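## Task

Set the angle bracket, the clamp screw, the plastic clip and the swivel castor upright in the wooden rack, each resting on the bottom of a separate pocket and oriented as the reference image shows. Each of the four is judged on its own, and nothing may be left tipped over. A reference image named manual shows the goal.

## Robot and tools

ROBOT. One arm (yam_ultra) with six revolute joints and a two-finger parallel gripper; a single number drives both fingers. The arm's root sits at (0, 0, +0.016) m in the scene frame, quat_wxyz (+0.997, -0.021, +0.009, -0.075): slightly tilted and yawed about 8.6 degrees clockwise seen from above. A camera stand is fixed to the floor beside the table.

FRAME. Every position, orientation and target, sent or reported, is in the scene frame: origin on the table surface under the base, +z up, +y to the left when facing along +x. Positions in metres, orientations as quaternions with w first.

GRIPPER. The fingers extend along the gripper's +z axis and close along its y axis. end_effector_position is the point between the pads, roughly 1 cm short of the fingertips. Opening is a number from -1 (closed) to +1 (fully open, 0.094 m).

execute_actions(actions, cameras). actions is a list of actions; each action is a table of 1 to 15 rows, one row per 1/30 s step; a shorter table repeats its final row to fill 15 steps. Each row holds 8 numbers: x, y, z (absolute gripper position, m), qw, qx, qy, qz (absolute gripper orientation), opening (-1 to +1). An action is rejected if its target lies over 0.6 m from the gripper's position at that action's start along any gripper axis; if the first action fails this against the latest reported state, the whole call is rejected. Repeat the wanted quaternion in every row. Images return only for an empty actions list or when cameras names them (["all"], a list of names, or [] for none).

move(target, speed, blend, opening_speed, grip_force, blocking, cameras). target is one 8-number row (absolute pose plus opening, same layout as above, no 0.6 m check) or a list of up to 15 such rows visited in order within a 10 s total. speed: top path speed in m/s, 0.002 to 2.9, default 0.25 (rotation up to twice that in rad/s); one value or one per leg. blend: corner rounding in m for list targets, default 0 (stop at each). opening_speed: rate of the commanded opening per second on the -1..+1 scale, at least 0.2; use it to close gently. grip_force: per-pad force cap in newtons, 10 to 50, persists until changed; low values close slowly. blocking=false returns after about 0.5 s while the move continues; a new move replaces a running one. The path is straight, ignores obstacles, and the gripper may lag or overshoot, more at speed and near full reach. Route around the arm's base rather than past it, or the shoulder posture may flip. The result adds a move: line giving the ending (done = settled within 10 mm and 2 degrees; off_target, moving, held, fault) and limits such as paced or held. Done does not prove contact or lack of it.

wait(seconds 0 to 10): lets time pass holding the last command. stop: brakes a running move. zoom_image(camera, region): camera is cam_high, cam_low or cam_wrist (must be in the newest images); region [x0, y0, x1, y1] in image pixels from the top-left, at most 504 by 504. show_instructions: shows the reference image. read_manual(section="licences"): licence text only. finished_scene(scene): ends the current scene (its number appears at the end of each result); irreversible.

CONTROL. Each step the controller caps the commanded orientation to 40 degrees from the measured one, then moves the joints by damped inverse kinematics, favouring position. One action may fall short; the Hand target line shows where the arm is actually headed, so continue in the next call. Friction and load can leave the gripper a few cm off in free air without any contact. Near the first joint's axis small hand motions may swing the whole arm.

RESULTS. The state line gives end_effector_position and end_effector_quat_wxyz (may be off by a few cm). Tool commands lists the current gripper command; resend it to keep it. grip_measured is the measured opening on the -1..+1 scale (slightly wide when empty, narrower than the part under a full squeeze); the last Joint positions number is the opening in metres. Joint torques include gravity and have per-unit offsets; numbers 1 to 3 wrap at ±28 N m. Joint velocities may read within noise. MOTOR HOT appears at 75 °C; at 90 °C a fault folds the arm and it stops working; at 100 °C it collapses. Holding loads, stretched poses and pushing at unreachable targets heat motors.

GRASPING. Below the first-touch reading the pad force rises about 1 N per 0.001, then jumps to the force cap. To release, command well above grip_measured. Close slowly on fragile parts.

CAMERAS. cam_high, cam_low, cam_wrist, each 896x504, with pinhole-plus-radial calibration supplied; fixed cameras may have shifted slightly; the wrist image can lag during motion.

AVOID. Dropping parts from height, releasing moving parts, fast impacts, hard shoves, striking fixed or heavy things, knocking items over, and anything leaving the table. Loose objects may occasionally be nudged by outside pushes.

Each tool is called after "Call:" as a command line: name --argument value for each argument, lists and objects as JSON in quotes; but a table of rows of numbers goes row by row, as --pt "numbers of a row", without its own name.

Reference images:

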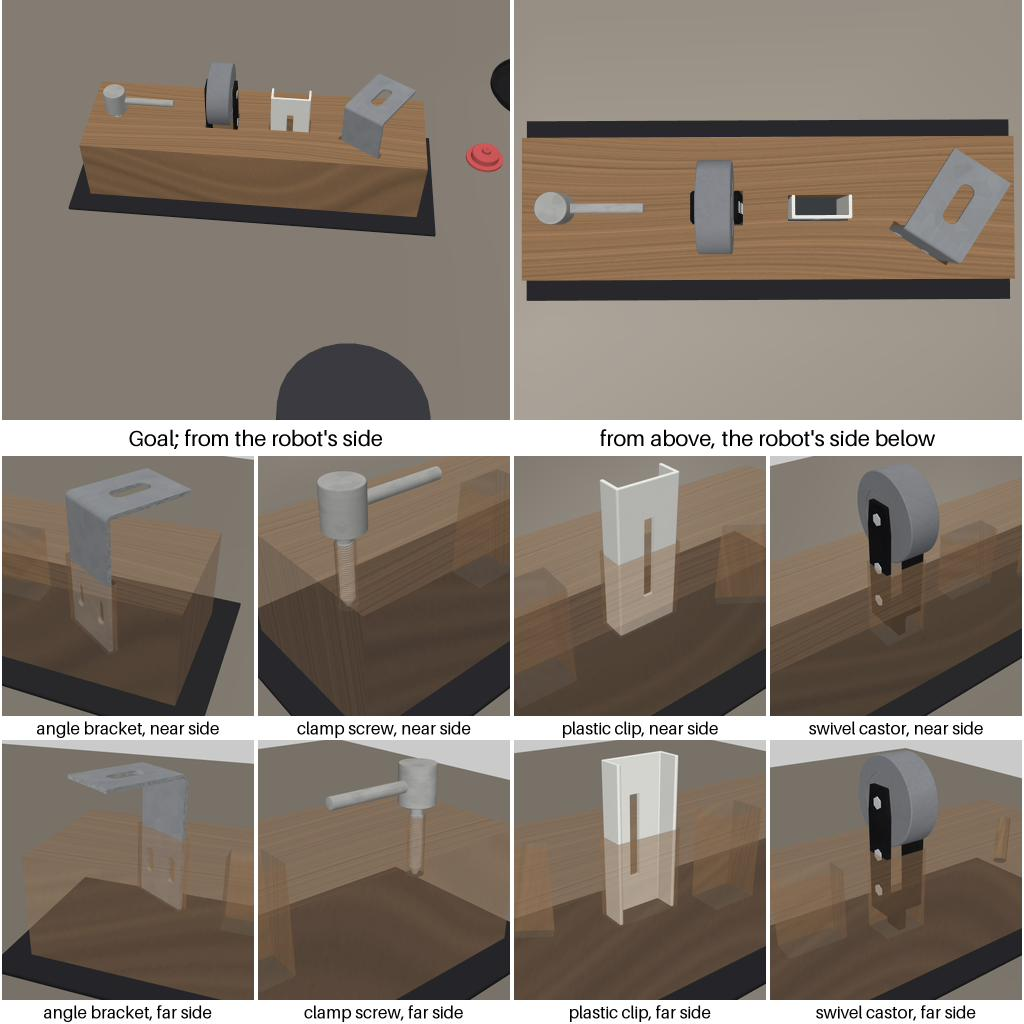

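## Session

Call:
execute_actions --actions '[]'

Scene clock: 0.00 s.
end_effector_position=(+0.4326, -0.0448, +0.1098) grip_measured=+1.000 end_effector_quat_wxyz=(+0.598, +0.057, +0.798, -0.052)
Joint positions: [0.056 1.706 0.465 0.973 0.049 0.044 0.094]
Joint velocities: within noise
Joint torques (N m): no reading
Heat: 38 °C.
Hand target: +0.4330, -0.0451, +0.1106; +0.597, +0.058, +0.798, -0.052
Tool commands: gripper/opening=+1.0
camera_calibration:
cam_wrist: T_world_to_cam=[[-0.144338, -0.989306, 0.0209982, 0.0150622], [-0.776545, 0.100093, -0.622061, 0.412593], [0.613307, -0.106093, -0.782687, -0.0599682], [0, 0, 0, 1]] pos_world=[0.35935, -0.0327589, 0.209405]

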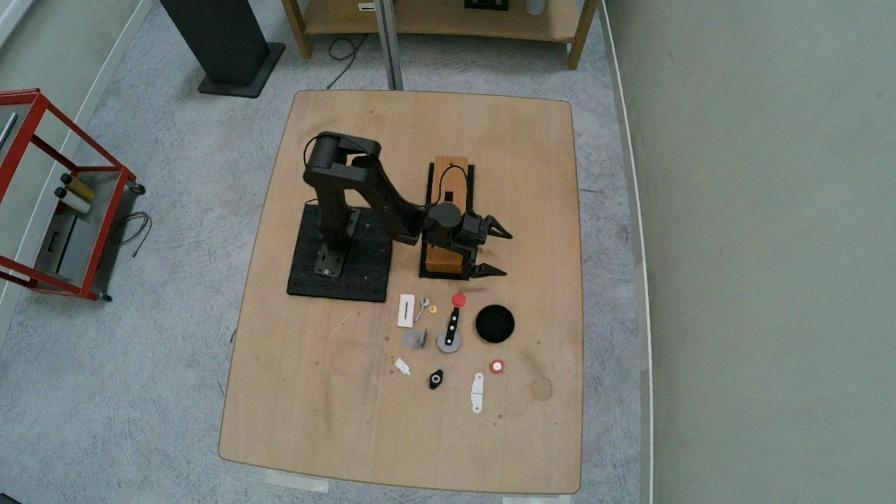

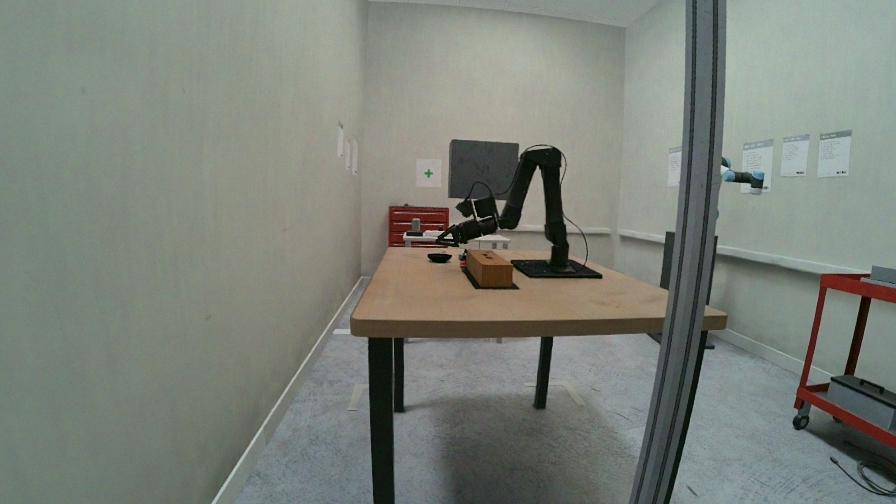

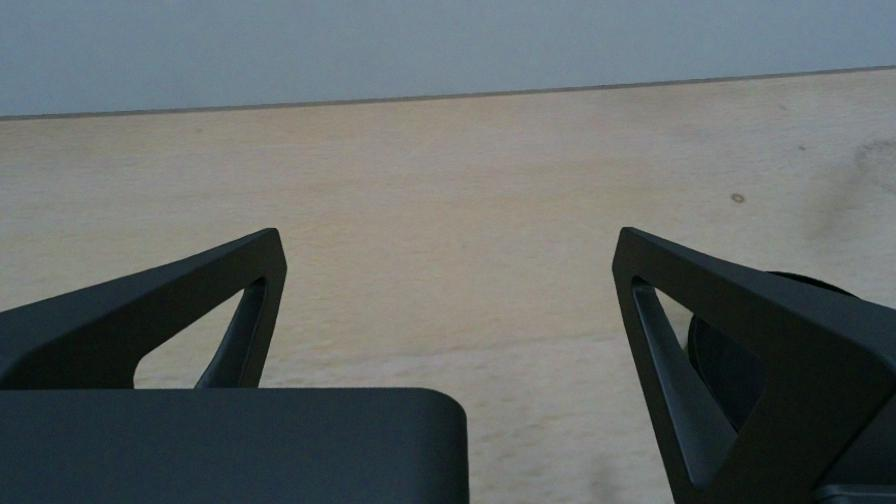

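Call:
move --target '[0.29, 0.03, 0.27, 0.309, -0.041, 0.95, 0.013, 1]' --speed 0.5 --grip_force 50 --cameras '["cam_wrist","cam_high"]'

Call:
zoom_image --camera "cam_wrist" --region '[200, 0, 700, 400]'

Call:
move --target '[0.26, -0.21, 0.24, 0.292, 0.310, 0.899, -0.101, 1]' --speed 0.5 --cameras '["cam_wrist","cam_high"]'

Call:
zoom_image --camera "cam_wrist" --region '[250, 0, 750, 400]'

Call:
zoom_image --camera "cam_high" --region '[380, 270, 530, 420]'

Scene clock: 10.27 s.
end_effector_position=(+0.2912, +0.0251, +0.2609) grip_measured=+1.000 end_effector_quat_wxyz=(+0.304, -0.030, +0.952, +0.008)
Joint positions: [0.163 1.115 1.27 -1.086 -0.058 -0.018 0.094]
Joint torques (N m): [0.62 -3.33 9.61 1.51 -0.12 -0.12]
Heat: 39 °C.
Hand target: +0.2899, +0.0299, +0.2699; +0.309, -0.041, +0.950, +0.013
Off the commanded pose: 0.010 m, 2 deg.
move: done
camera_calibration:
cam_wrist: T_world_to_cam=[[0.072636, -0.997352, 0.00373165, 0.0020531], [-0.997356, -0.0726442, -0.0021167, 0.296686], [0.00238218, -0.00356803, -0.999991, 0.384444], [0, 0, 0, 1]] pos_world=[0.294836, 0.0249719, 0.385061]
Images, in order (width x height): cam_high 896x504, cam_wrist 896x504.

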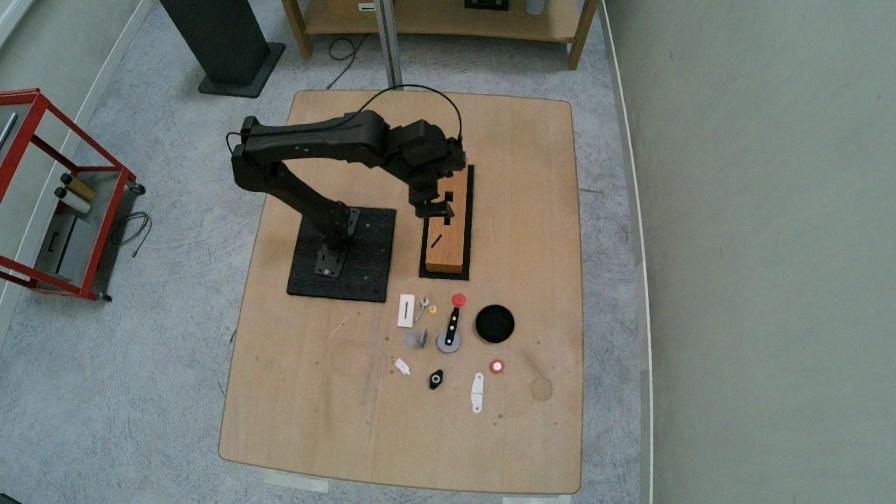

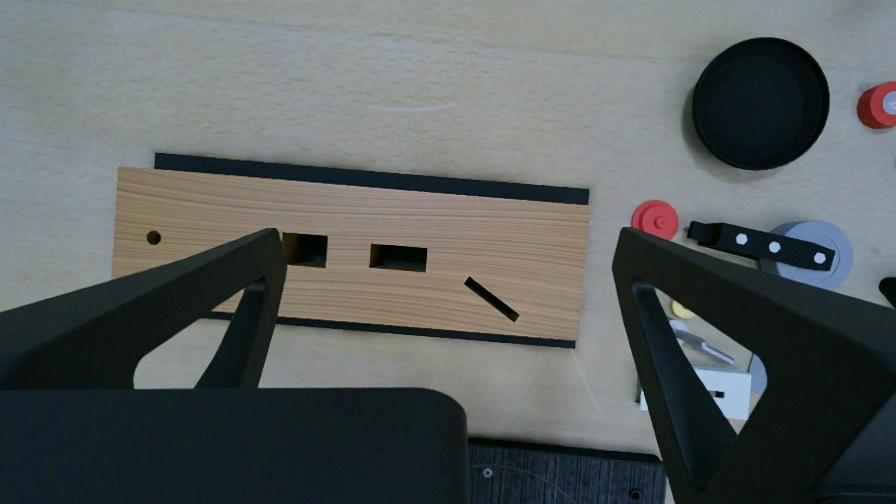

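Scaled by 1.008 from the camera's 896x504 image, which has a finer 1280x720 frame.

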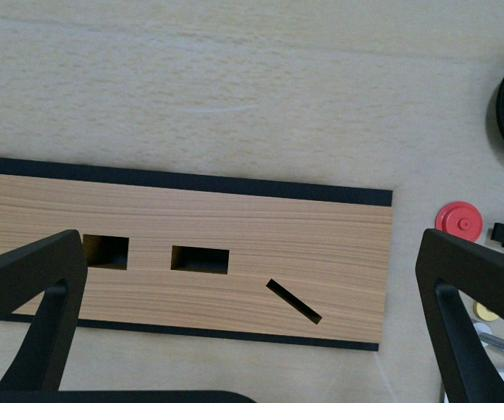

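Scene clock: 11.80 s.
end_effector_position=(+0.2578, -0.2053, +0.2326) grip_measured=+1.000 end_effector_quat_wxyz=(+0.281, +0.305, +0.905, -0.095)
Joint positions: [-0.607 1.282 1.24 -0.939 -0.098 -0.064 0.094]
Joint torques (N m): [-0.61 -4.82 8.43 1.81 0 0.06]
Heat: 39 °C.
Hand target: +0.2599, -0.2099, +0.2400; +0.292, +0.310, +0.899, -0.101
Off the commanded pose: 0.009 m, 2 deg.
move: done
camera_calibration:
cam_wrist: T_world_to_cam=[[-0.596013, -0.802975, 0.0000747042, -0.0119966], [-0.802909, 0.595965, 0.01275, 0.330218], [-0.0102825, 0.00753921, -0.999919, 0.36091], [0, 0, 0, 1]] pos_world=[0.261696, -0.209153, 0.356672]
Images, in order (width x height): cam_high 896x504, cam_wrist 896x504.

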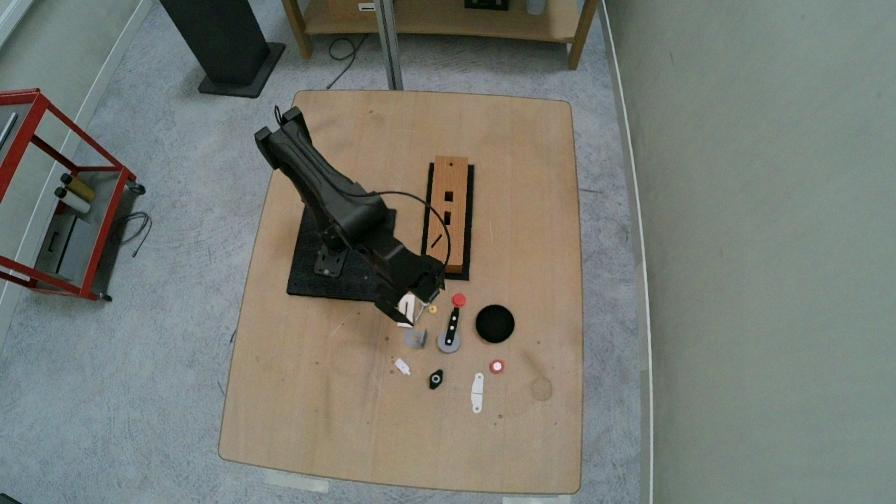

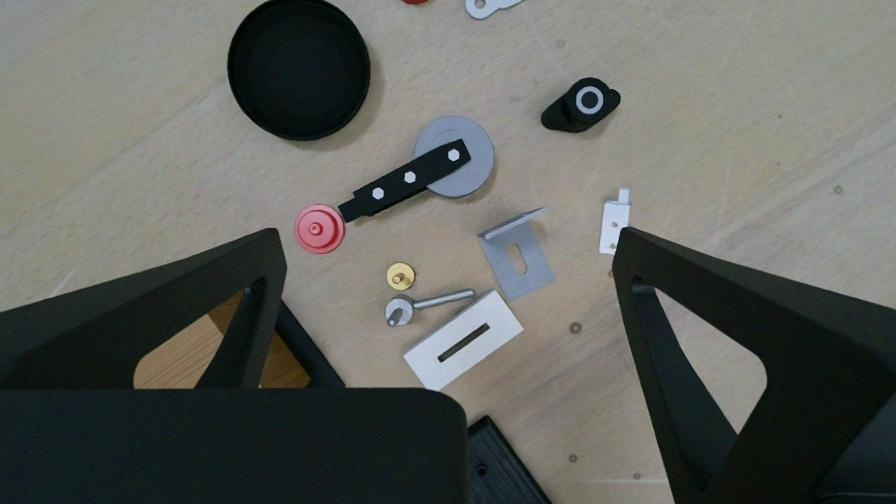

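Scaled by 1.008 from the camera's 896x504 image, which has a finer 1280x720 frame.

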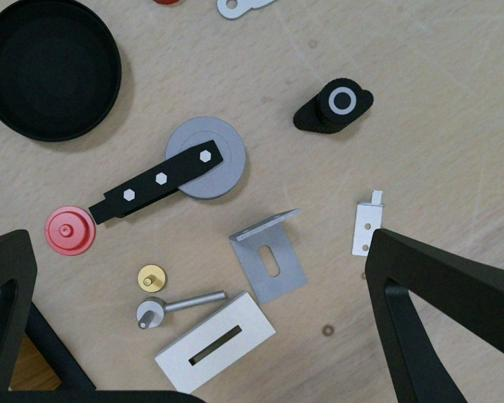

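Scaled by 3.360 from the camera's 896x504 image, which has a finer 1280x720 frame.

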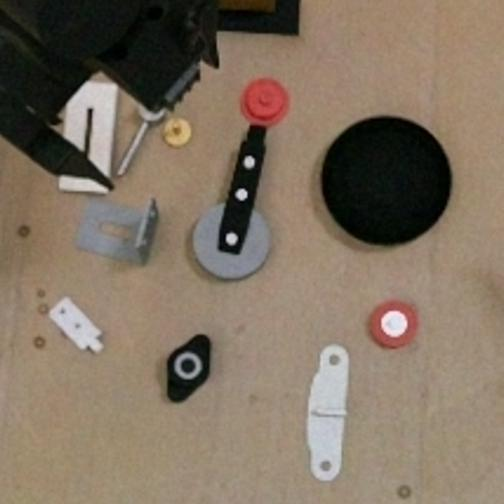

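Call:
move --pt "0.22 -0.12 0.14 0 -0.65 0.76 0 0.3" --pt "0.197 -0.150 0.09 -0.183 -0.683 0.683 -0.183 0.3" --speed 0.4 --cameras '["cam_wrist"]'

Scene clock: 201.13 s.
end_effector_position=(+0.2004, -0.1508, +0.0902) grip_measured=+0.302 end_effector_quat_wxyz=(+0.179, +0.683, -0.685, +0.178)
Joint positions: [-0.207 1.316 0.786 -0.847 0.432 -1.962 0.061]
Joint torques (N m): [0.27 -6.23 5.22 0.9 0.36 -0.01]
Heat: 39 °C.
Hand target: +0.1970, -0.1501, +0.0900; +0.183, +0.683, -0.683, +0.183
Off the commanded pose: 0.003 m, 1 deg.
move: done
camera_calibration:
cam_wrist: T_world_to_cam=[[0.999942, 0.00129279, -0.0106833, -0.200009], [0.0101994, -0.430425, 0.902569, -0.14447], [-0.00343151, -0.902626, -0.430413, 0.0275633], [0, 0, 0, 1]] pos_world=[0.201566, -0.0370453, 0.140121]
Images, in order (width x height): cam_wrist 896x504.

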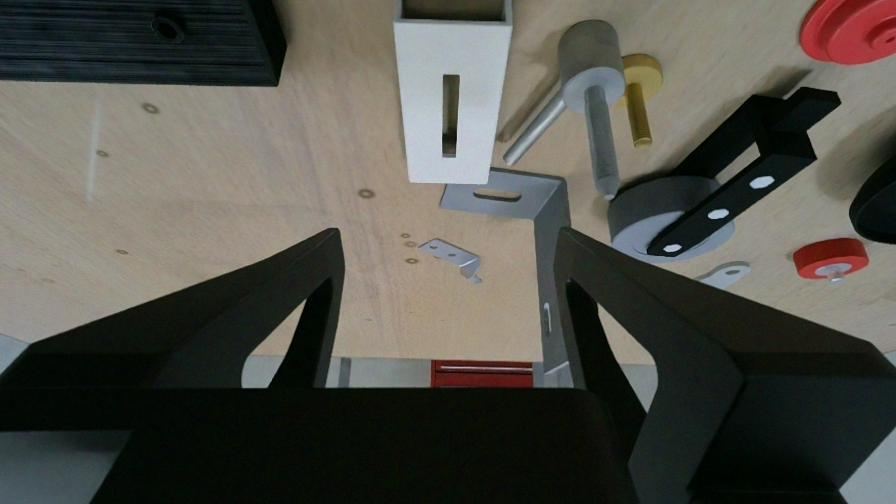

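Call:
move --pt "0.201 -0.146 0.05 -0.183 -0.683 0.683 -0.183 -0.07" --pt "0.200 -0.146 0.013 -0.183 -0.683 0.683 -0.183 -0.07" --speed '[0.15,0.05]' --cameras '["cam_wrist"]'

Scene clock: 219.60 s.
end_effector_position=(+0.2058, -0.1476, +0.0187) grip_measured=-0.068 end_effector_quat_wxyz=(+0.175, +0.683, -0.684, +0.189)
Joint positions: [-0.168 1.47 0.585 -0.484 0.441 -1.927 0.044]
Joint torques (N m): [0.58 -4.27 4.55 0.93 0.33 0.08]
Heat: 38 °C.
Hand target: +0.2000, -0.1460, +0.0133; +0.183, +0.683, -0.683, +0.183
Off the commanded pose: 0.008 m, 1 deg.
move: done
camera_calibration:
cam_wrist: T_world_to_cam=[[0.999905, 0.00931967, 0.0101192, -0.205418], [-0.0052499, -0.4214, 0.90686, -0.0741796], [0.0127159, -0.906827, -0.421311, -0.0045102], [0, 0, 0, 1]] pos_world=[0.205067, -0.0334348, 0.067449]
Images, in order (width x height): cam_wrist 896x504.

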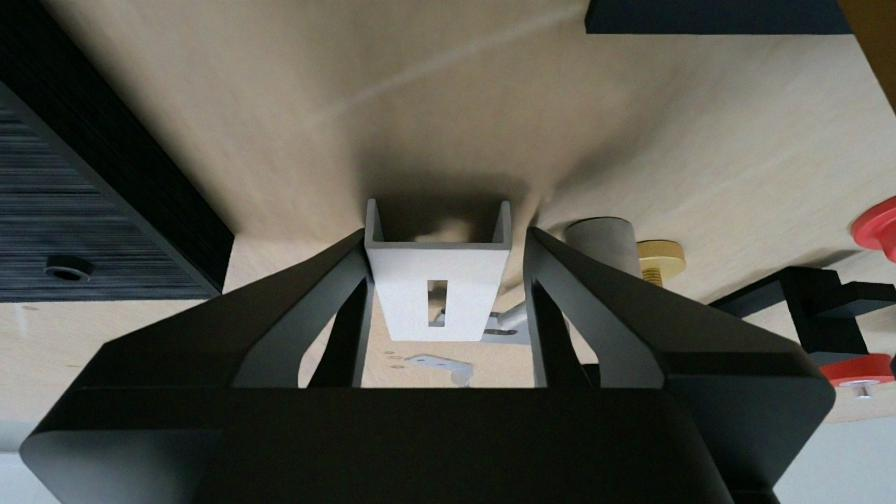

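Call:
move --pt "0.198 -0.146 0.012 -0.183 -0.683 0.683 -0.183 -0.07" --pt "0.198 -0.146 0.012 -0.183 -0.683 0.683 -0.183 -0.4" --pt "0.199 -0.145 0.16 -0.183 -0.683 0.683 -0.183 -0.4" --speed '[0.06,0.1,0.2]' --opening_speed 0.6 --grip_force 25 --cameras '["cam_wrist"]'

Scene clock: 228.60 s.
end_effector_position=(+0.2011, -0.1437, +0.1522) grip_measured=-0.214 end_effector_quat_wxyz=(+0.181, +0.685, -0.682, +0.181)
Joint positions: [-0.183 1.264 0.998 -1.116 0.442 -1.944 0.037]
Joint torques (N m): [-0.87 -5.03 8.7 0.57 0.24 -0.09]
Heat: 38 °C.
Hand target: +0.1990, -0.1450, +0.1598; +0.183, +0.683, -0.683, +0.183
Off the commanded pose: 0.008 m, 0 deg.
grip_force (N): 25
move: done
camera_calibration:
cam_wrist: T_world_to_cam=[[0.999914, 0.00793885, -0.0104801, -0.199212], [0.0128581, -0.424167, 0.905493, -0.197423], [0.00274327, -0.905549, -0.424232, 0.05811], [0, 0, 0, 1]] pos_world=[0.201574, -0.0295372, 0.201329]
Images, in order (width x height): cam_wrist 896x504.

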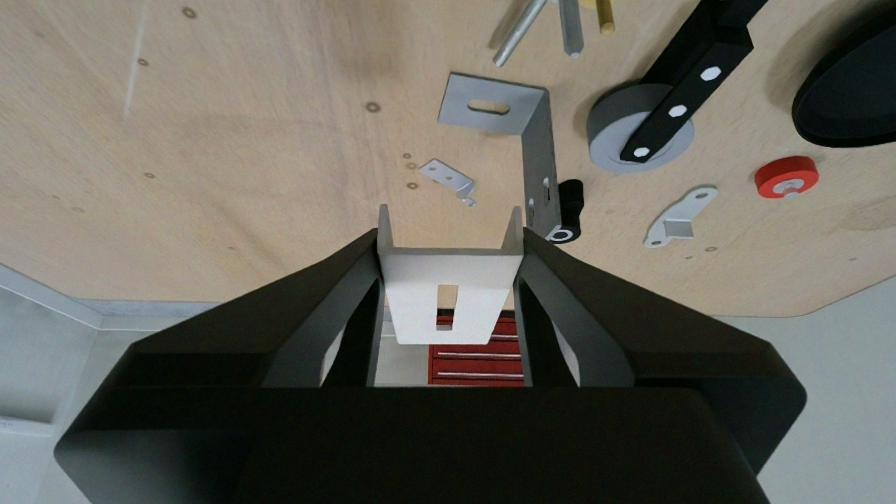

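Call:
move --pt "0.23 -0.06 0.21 0.2 -0.4 0.89 -0.08 -0.4" --pt "0.275 0.055 0.19 0.5 0 0.866 0 -0.4" --pt "0.281 0.055 0.150 0.5 0 0.866 0 -0.4" --speed '[0.3,0.3,0.1]' --blend '[0.03,0.01,0]' --cameras '["cam_wrist","cam_low"]'

Call:
zoom_image --camera "cam_low" --region '[440, 210, 540, 300]'

Scene clock: 241.97 s.
end_effector_position=(+0.2823, +0.0563, +0.1558) grip_measured=-0.214 end_effector_quat_wxyz=(+0.502, -0.005, +0.865, +0.003)
Joint positions: [0.5 0.689 0.379 -0.208 0.276 0.201 0.037]
Joint torques (N m): [0.61 -0.54 6.53 2.31 0.21 0.08]
Heat: 39 °C.
Hand target: +0.2809, +0.0550, +0.1500; +0.500, +0.000, +0.866, +0.000
Off the commanded pose: 0.006 m, 1 deg.
grip_force (N): 25
move: done
camera_calibration:
cam_wrist: T_world_to_cam=[[0.0218065, -0.999754, 0.00405989, 0.0487272], [-0.906005, -0.0214783, -0.422721, 0.326739], [0.422704, 0.00553977, -0.906251, 0.145698], [0, 0, 0, 1]] pos_world=[0.233377, 0.0549259, 0.26996]
Images, in order (width x height): cam_low 896x504, cam_wrist 896x504.

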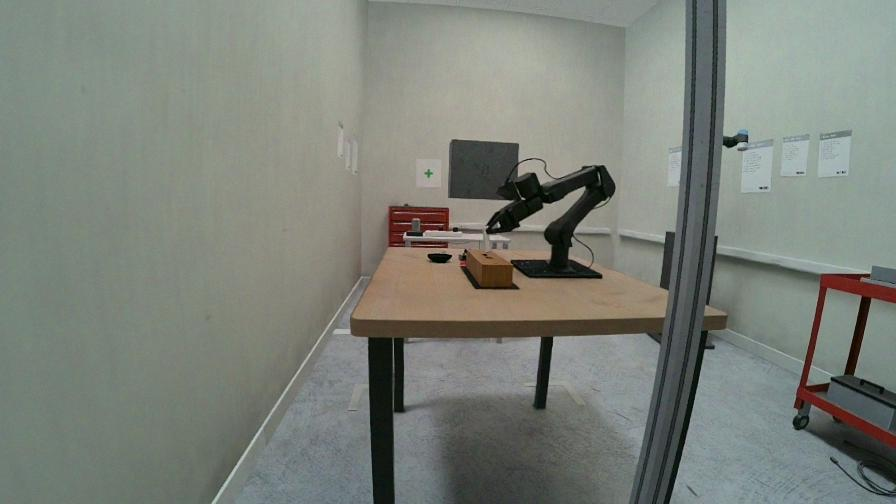

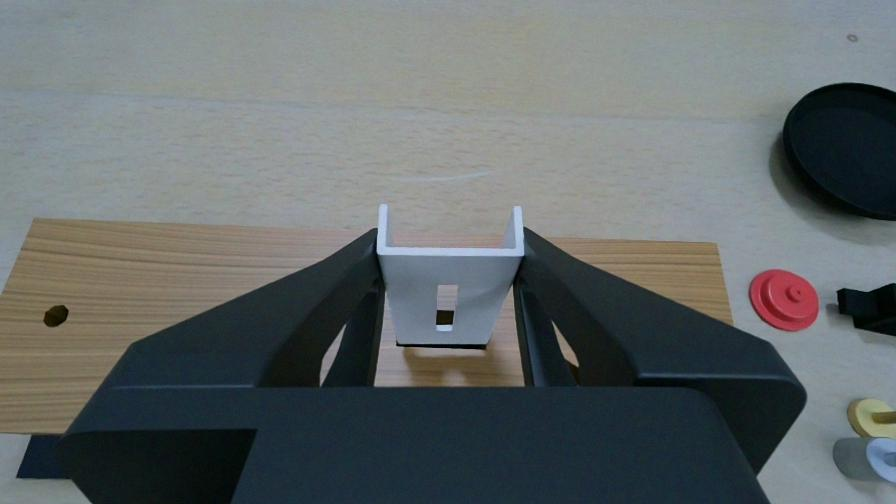

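Scaled by 5.040 from the camera's 896x504 image, which has a finer 1280x720 frame.

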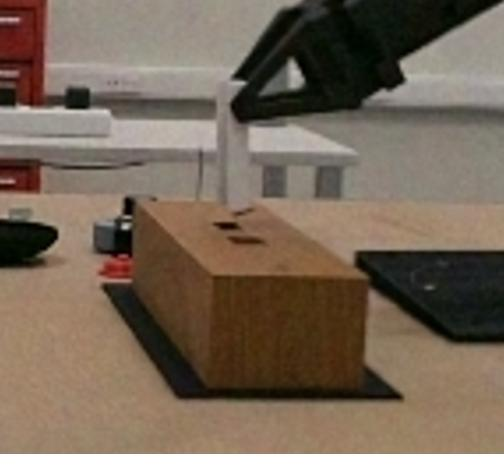

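Call:
move --target '[0.281, 0.0535, 0.137, 0.5, 0, 0.866, 0, -0.4]' --speed 0.05 --cameras '["cam_wrist","cam_low"]'

Call:
zoom_image --camera "cam_wrist" --region '[350, 190, 550, 400]'

Call:
zoom_image --camera "cam_low" --region '[460, 220, 520, 300]'

Scene clock: 259.63 s.
end_effector_position=(+0.2827, +0.0560, +0.1439) grip_measured=-0.218 end_effector_quat_wxyz=(+0.503, -0.005, +0.864, +0.004)
Joint positions: [0.5 0.699 0.331 -0.146 0.277 0.201 0.037]
Joint torques (N m): [-0.01 -0.57 6.27 2.42 0.13 0.01]
Heat: 39 °C.
Hand target: +0.2809, +0.0535, +0.1371; +0.500, +0.000, +0.866, +0.000
Off the commanded pose: 0.008 m, 1 deg.
grip_force (N): 25
move: done
camera_calibration:
cam_wrist: T_world_to_cam=[[0.0214988, -0.999763, 0.0033291, 0.0486379], [-0.904761, -0.0208724, -0.425408, 0.32203], [0.425377, 0.00613373, -0.904995, 0.133842], [0, 0, 0, 1]] pos_world=[0.233381, 0.054527, 0.257959]
Images, in order (width x height): cam_low 896x504, cam_wrist 896x504.

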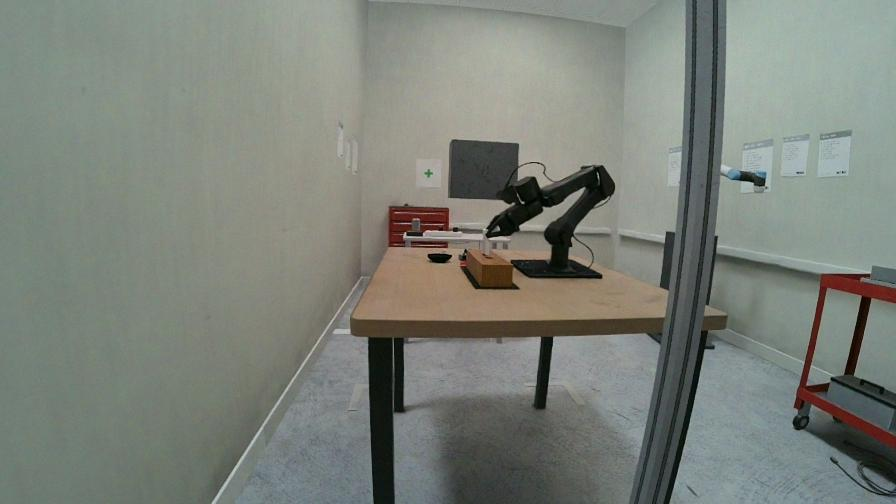

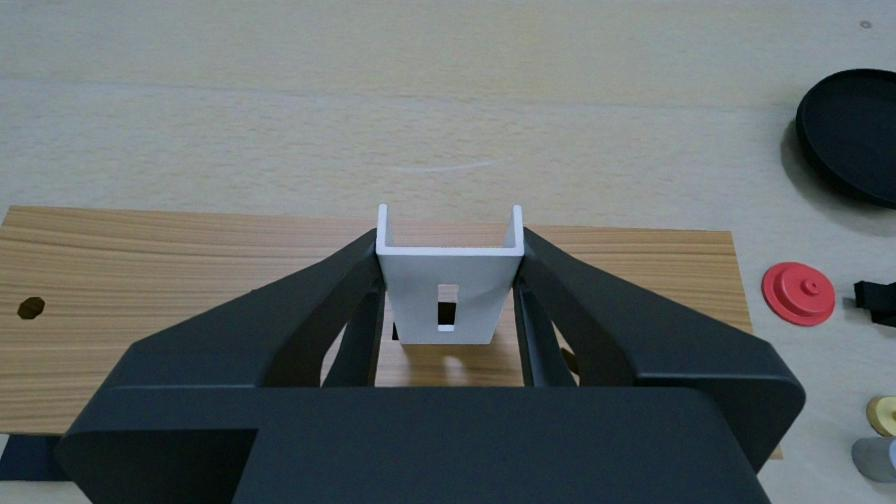

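Scaled by 2.400 from the camera's 896x504 image, which has a finer 1280x720 frame.

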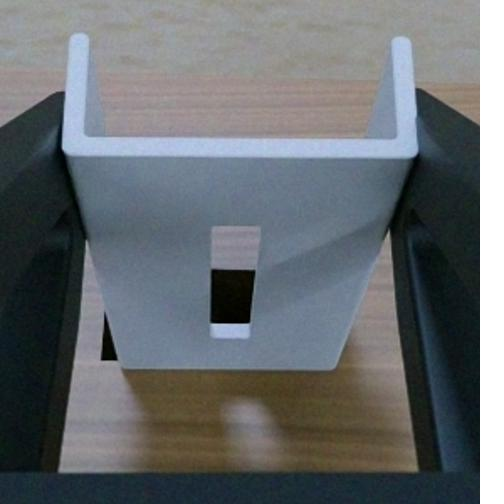

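Scaled by 6.300 from the camera's 896x504 image, which has a finer 1280x720 frame.

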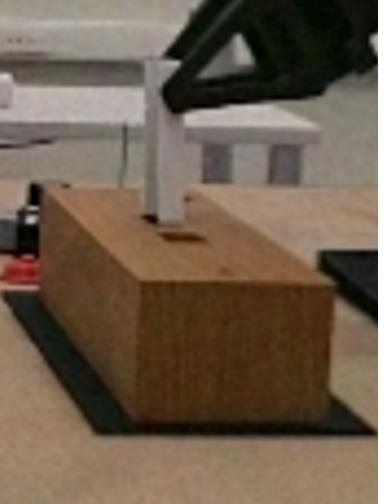

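Call:
move --target '[0.2865, 0.0585, 0.135, 0.5, 0, 0.866, 0, -0.4]' --speed 0.05 --cameras '["cam_wrist"]'

Call:
zoom_image --camera "cam_wrist" --region '[350, 190, 550, 400]'

Scene clock: 268.63 s.
end_effector_position=(+0.2869, +0.0592, +0.1378) grip_measured=-0.218 end_effector_quat_wxyz=(+0.497, -0.006, +0.868, +0.001)
Joint positions: [0.513 0.751 0.331 -0.111 0.288 0.207 0.037]
Joint torques (N m): [0.81 -0.94 6.67 2.4 0.21 0.07]
Heat: 38 °C.
Hand target: +0.2865, +0.0584, +0.1351; +0.500, +0.000, +0.866, +0.000
Off the commanded pose: 0.003 m, 1 deg.
grip_force (N): 25
move: done
camera_calibration:
cam_wrist: T_world_to_cam=[[0.0214301, -0.999736, 0.00823391, 0.0511011], [-0.910462, -0.0229176, -0.412957, 0.323345], [0.413037, 0.00135306, -0.910713, 0.131064], [0, 0, 0, 1]] pos_world=[0.239164, 0.0583206, 0.252468]
Images, in order (width x height): cam_wrist 896x504.

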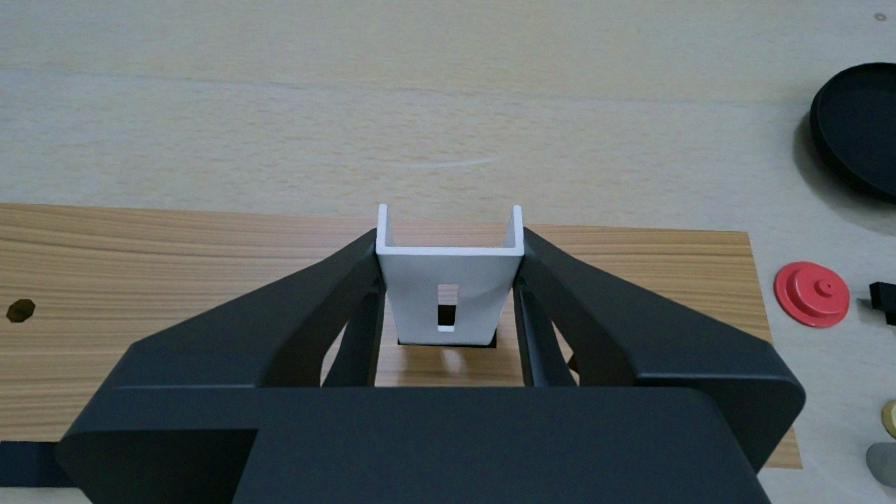

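Scaled by 2.400 from the camera's 896x504 image, which has a finer 1280x720 frame.

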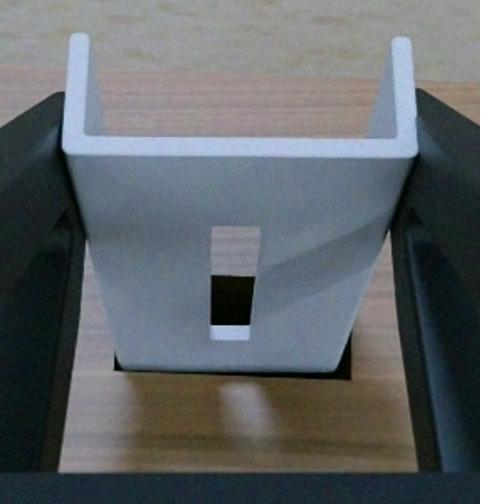

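Call:
move --pt "0.2895 0.0575 0.134 0.4999 0.0128 0.8659 -0.0074 -0.4" --pt "0.2895 0.0575 0.115 0.4999 0.0128 0.8659 -0.0074 -0.4" --speed 0.04 --cameras '["cam_wrist"]'

Call:
zoom_image --camera "cam_wrist" --region '[350, 190, 550, 400]'

Scene clock: 281.30 s.
end_effector_position=(+0.2889, +0.0585, +0.1179) grip_measured=-0.221 end_effector_quat_wxyz=(+0.494, +0.006, +0.869, -0.007)
Joint positions: [0.535 0.819 0.275 -0.004 0.33 0.235 0.037]
Joint torques (N m): [0.39 -0.49 6.17 2.63 0.21 0.07]
Heat: 38 °C.
Hand target: +0.2893, +0.0574, +0.1151; +0.499, +0.013, +0.866, -0.007
Off the commanded pose: 0.003 m, 1 deg.
grip_force (N): 25
move: done
camera_calibration:
cam_wrist: T_world_to_cam=[[-0.00606648, -0.999929, 0.0103022, 0.0582954], [-0.913688, 0.00135599, -0.406414, 0.315706], [0.406371, -0.0118785, -0.913631, 0.115108], [0, 0, 0, 1]] pos_world=[0.242034, 0.0592304, 0.232873]
Images, in order (width x height): cam_wrist 896x504.

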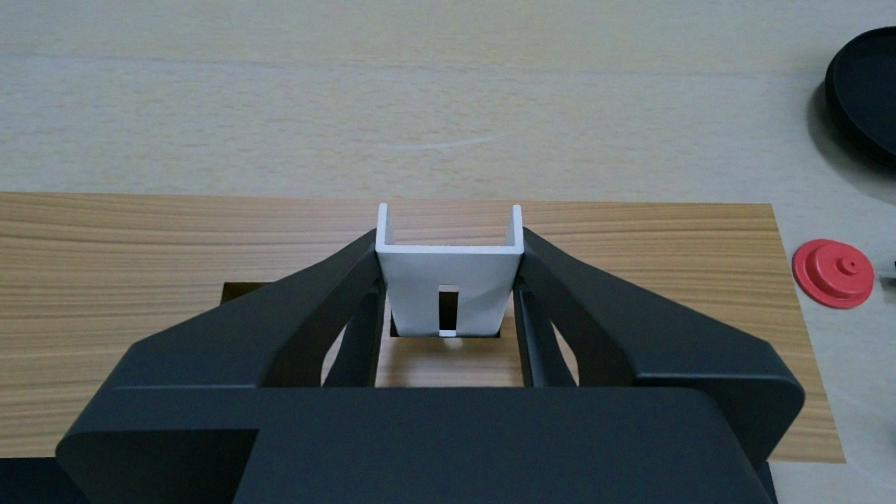

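Scaled by 2.400 from the camera's 896x504 image, which has a finer 1280x720 frame.

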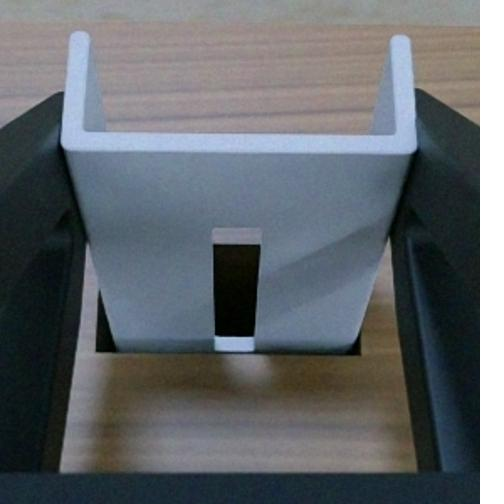

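Call:
move --target '[0.2905, 0.0582, 0.080, 0.4999, 0.0128, 0.8659, -0.0074, -0.4]' --speed 0.04 --cameras '["cam_wrist","cam_low"]'

Call:
zoom_image --camera "cam_wrist" --region '[350, 190, 550, 400]'

Call:
zoom_image --camera "cam_low" --region '[460, 220, 520, 300]'

Scene clock: 287.73 s.
end_effector_position=(+0.3040, +0.0582, +0.1152) grip_measured=-0.222 end_effector_quat_wxyz=(+0.548, +0.027, +0.836, -0.001)
Joint positions: [0.543 0.939 0.173 0.345 0.378 0.238 0.037]
Joint torques (N m): [0.66 0.43 4.75 1.62 -0.16 0.1]
Heat: 38 °C.
Hand target: +0.2887, +0.0571, +0.0817; +0.500, +0.013, +0.866, -0.008
Off the commanded pose: 0.038 m, 7 deg.
grip_force (N): 25
move: off_target
camera_calibration:
cam_wrist: T_world_to_cam=[[-0.0374995, -0.999054, -0.022021, 0.0712475], [-0.853521, 0.0434819, -0.519242, 0.320667], [0.519708, -0.000675961, -0.854344, 0.0646434], [0, 0, 0, 1]] pos_world=[0.242772, 0.0572806, 0.2233]
Images, in order (width x height): cam_low 896x504, cam_wrist 896x504.

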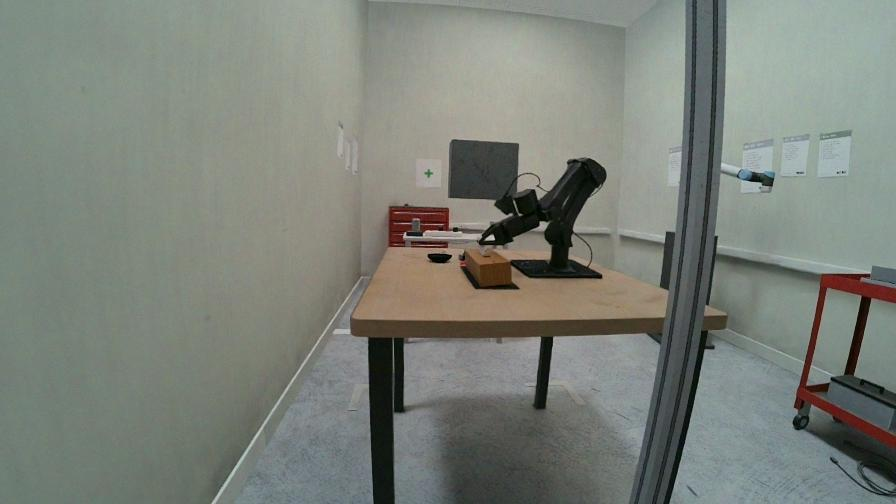

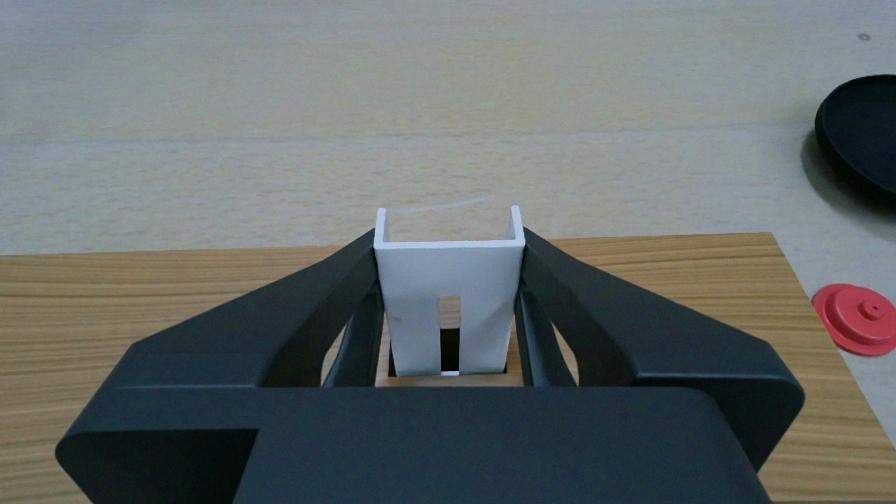

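Scaled by 2.400 from the camera's 896x504 image, which has a finer 1280x720 frame.

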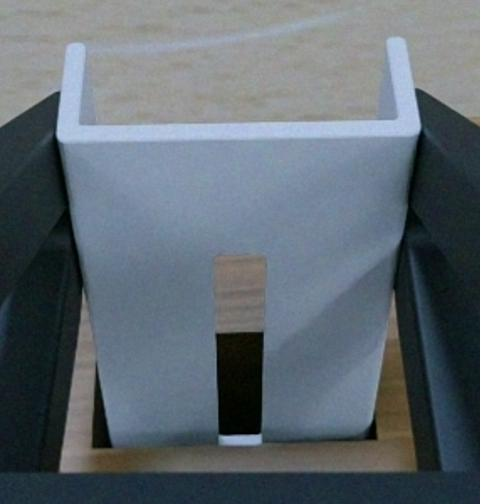

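Scaled by 6.300 from the camera's 896x504 image, which has a finer 1280x720 frame.

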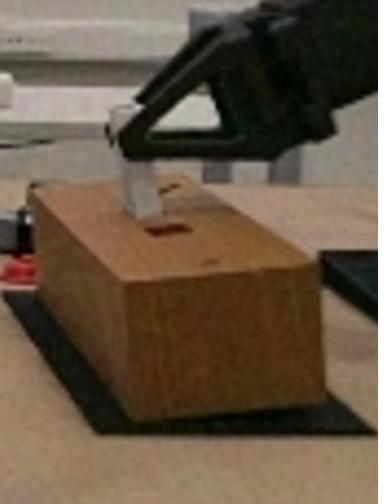

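Call:
move --target '[0.287, 0.0578, 0.122, 0.4999, 0.0128, 0.8659, -0.0074, -0.4]' --speed 0.05 --cameras '["cam_wrist","cam_low"]'

Call:
zoom_image --camera "cam_wrist" --region '[350, 190, 550, 400]'

Call:
zoom_image --camera "cam_low" --region '[460, 220, 520, 300]'

Scene clock: 294.97 s.
end_effector_position=(+0.2916, +0.0580, +0.1252) grip_measured=-0.222 end_effector_quat_wxyz=(+0.519, +0.016, +0.855, -0.004)
Joint positions: [0.546 0.803 0.25 0.06 0.357 0.243 0.037]
Joint torques (N m): [0.23 -1.89 9.32 1.44 0.04 0.05]
Heat: 38 °C.
Hand target: +0.2871, +0.0577, +0.1221; +0.502, +0.013, +0.865, -0.007
Off the commanded pose: 0.006 m, 3 deg.
grip_force (N): 25
move: off_target
camera_calibration:
cam_wrist: T_world_to_cam=[[-0.0217289, -0.999751, -0.0050345, 0.0641115], [-0.888844, 0.0216233, -0.457699, 0.319097], [0.457694, -0.00547043, -0.889093, 0.102311], [0, 0, 0, 1]] pos_world=[0.238193, 0.0577553, 0.237337]
Images, in order (width x height): cam_low 896x504, cam_wrist 896x504.

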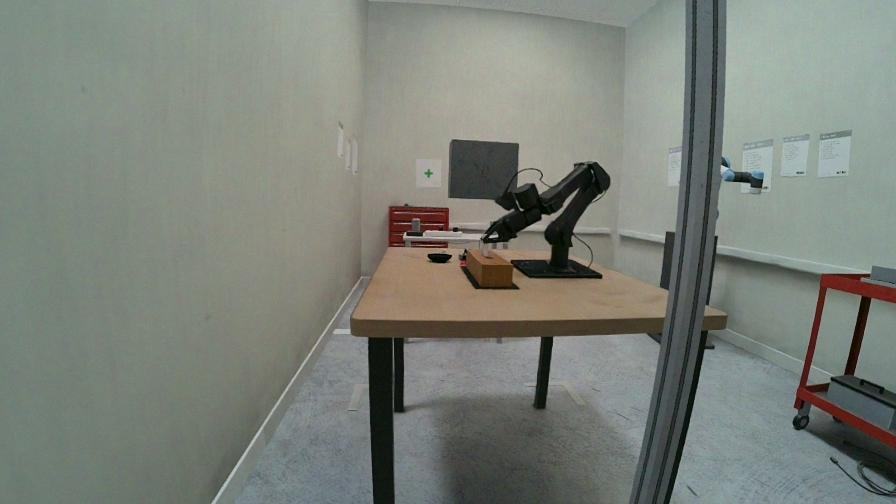

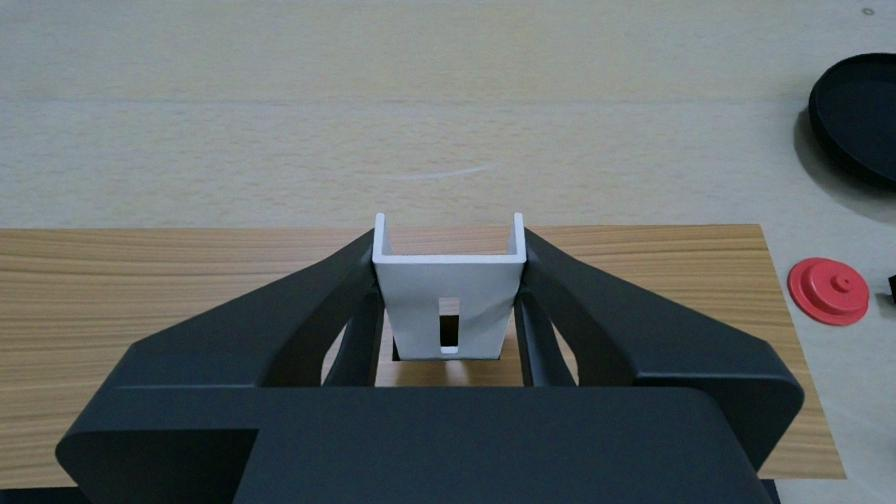

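Scaled by 2.400 from the camera's 896x504 image, which has a finer 1280x720 frame.

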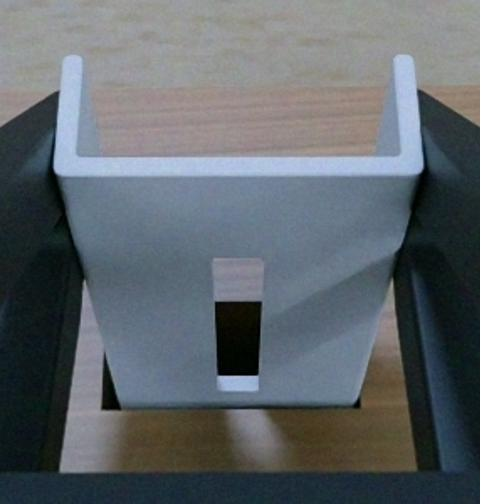

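Scaled by 6.300 from the camera's 896x504 image, which has a finer 1280x720 frame.

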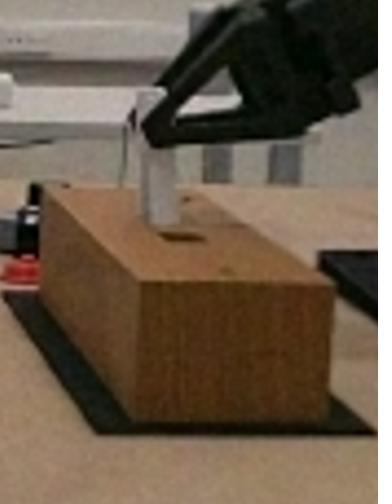

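Call:
move --pt "0.285 0.0578 0.138 0.559 0.0108 0.829 -0.0073 -0.4" --pt "0.286 0.0578 0.125 0.559 0.0108 0.829 -0.0073 -0.4" --speed 0.08 --cameras '["cam_wrist","cam_low"]'

Call:
zoom_image --camera "cam_wrist" --region '[350, 190, 550, 400]'

Call:
zoom_image --camera "cam_low" --region '[460, 220, 520, 300]'

Scene clock: 311.40 s.
end_effector_position=(+0.2917, +0.0596, +0.1403) grip_measured=-0.222 end_effector_quat_wxyz=(+0.575, +0.019, +0.818, +0.003)
Joint positions: [0.58 0.746 0.171 0.218 0.41 0.219 0.037]
Joint torques (N m): [0.54 -0.32 5.78 2.16 0.12 -0.11]
Heat: 40 °C.
Hand target: +0.2861, +0.0576, +0.1252; +0.559, +0.011, +0.829, -0.007
Off the commanded pose: 0.016 m, 3 deg.
grip_force (N): 25
move: off_target
camera_calibration:
cam_wrist: T_world_to_cam=[[-0.0193231, -0.999605, -0.0204128, 0.0672609], [-0.819642, 0.0275294, -0.572214, 0.321653], [0.57255, 0.00567425, -0.81985, 0.0719127], [0, 0, 0, 1]] pos_world=[0.223767, 0.0579714, 0.244385]
Images, in order (width x height): cam_low 896x504, cam_wrist 896x504.

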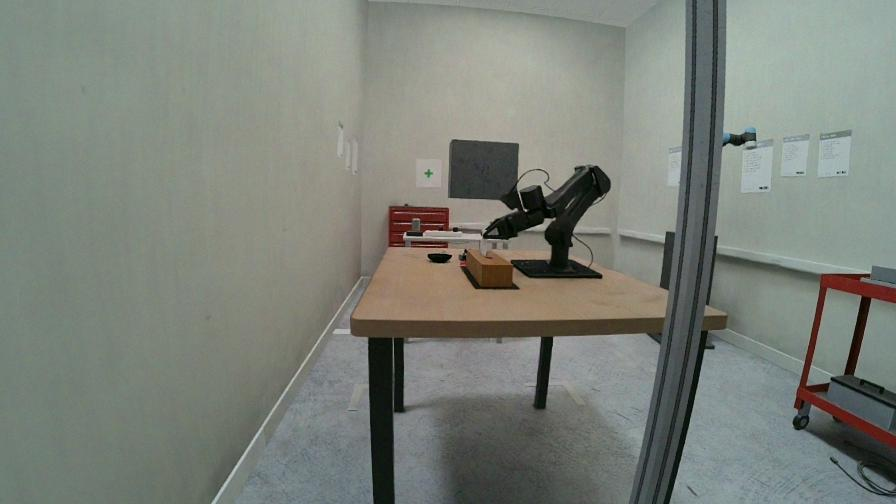

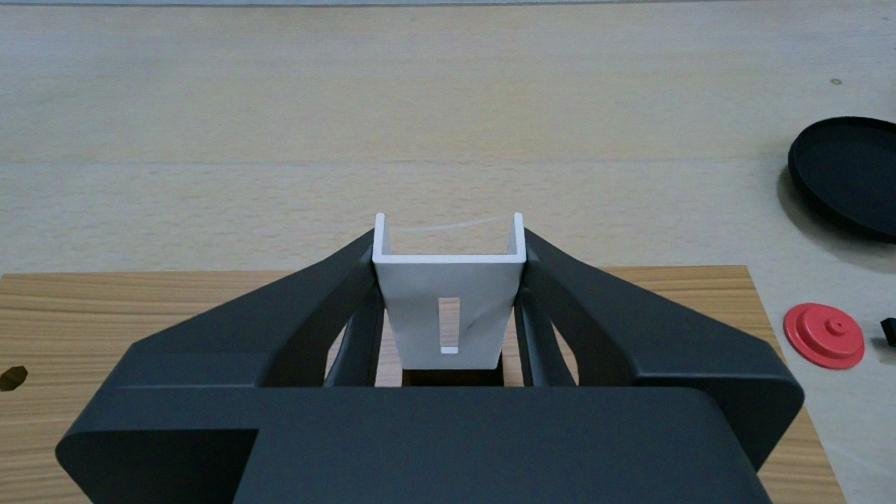

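Scaled by 2.400 from the camera's 896x504 image, which has a finer 1280x720 frame.

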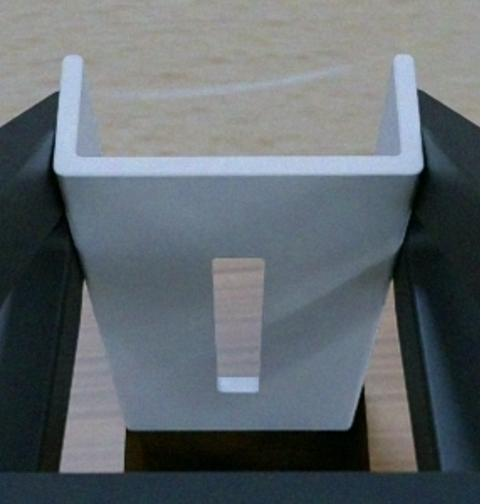

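Scaled by 6.300 from the camera's 896x504 image, which has a finer 1280x720 frame.

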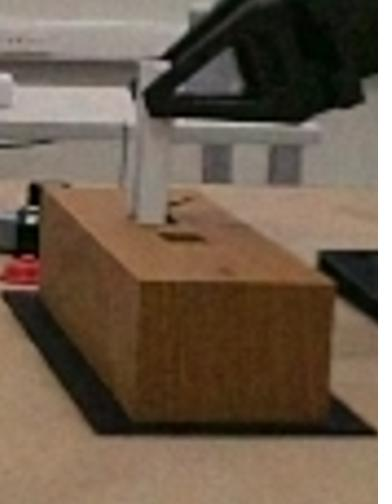

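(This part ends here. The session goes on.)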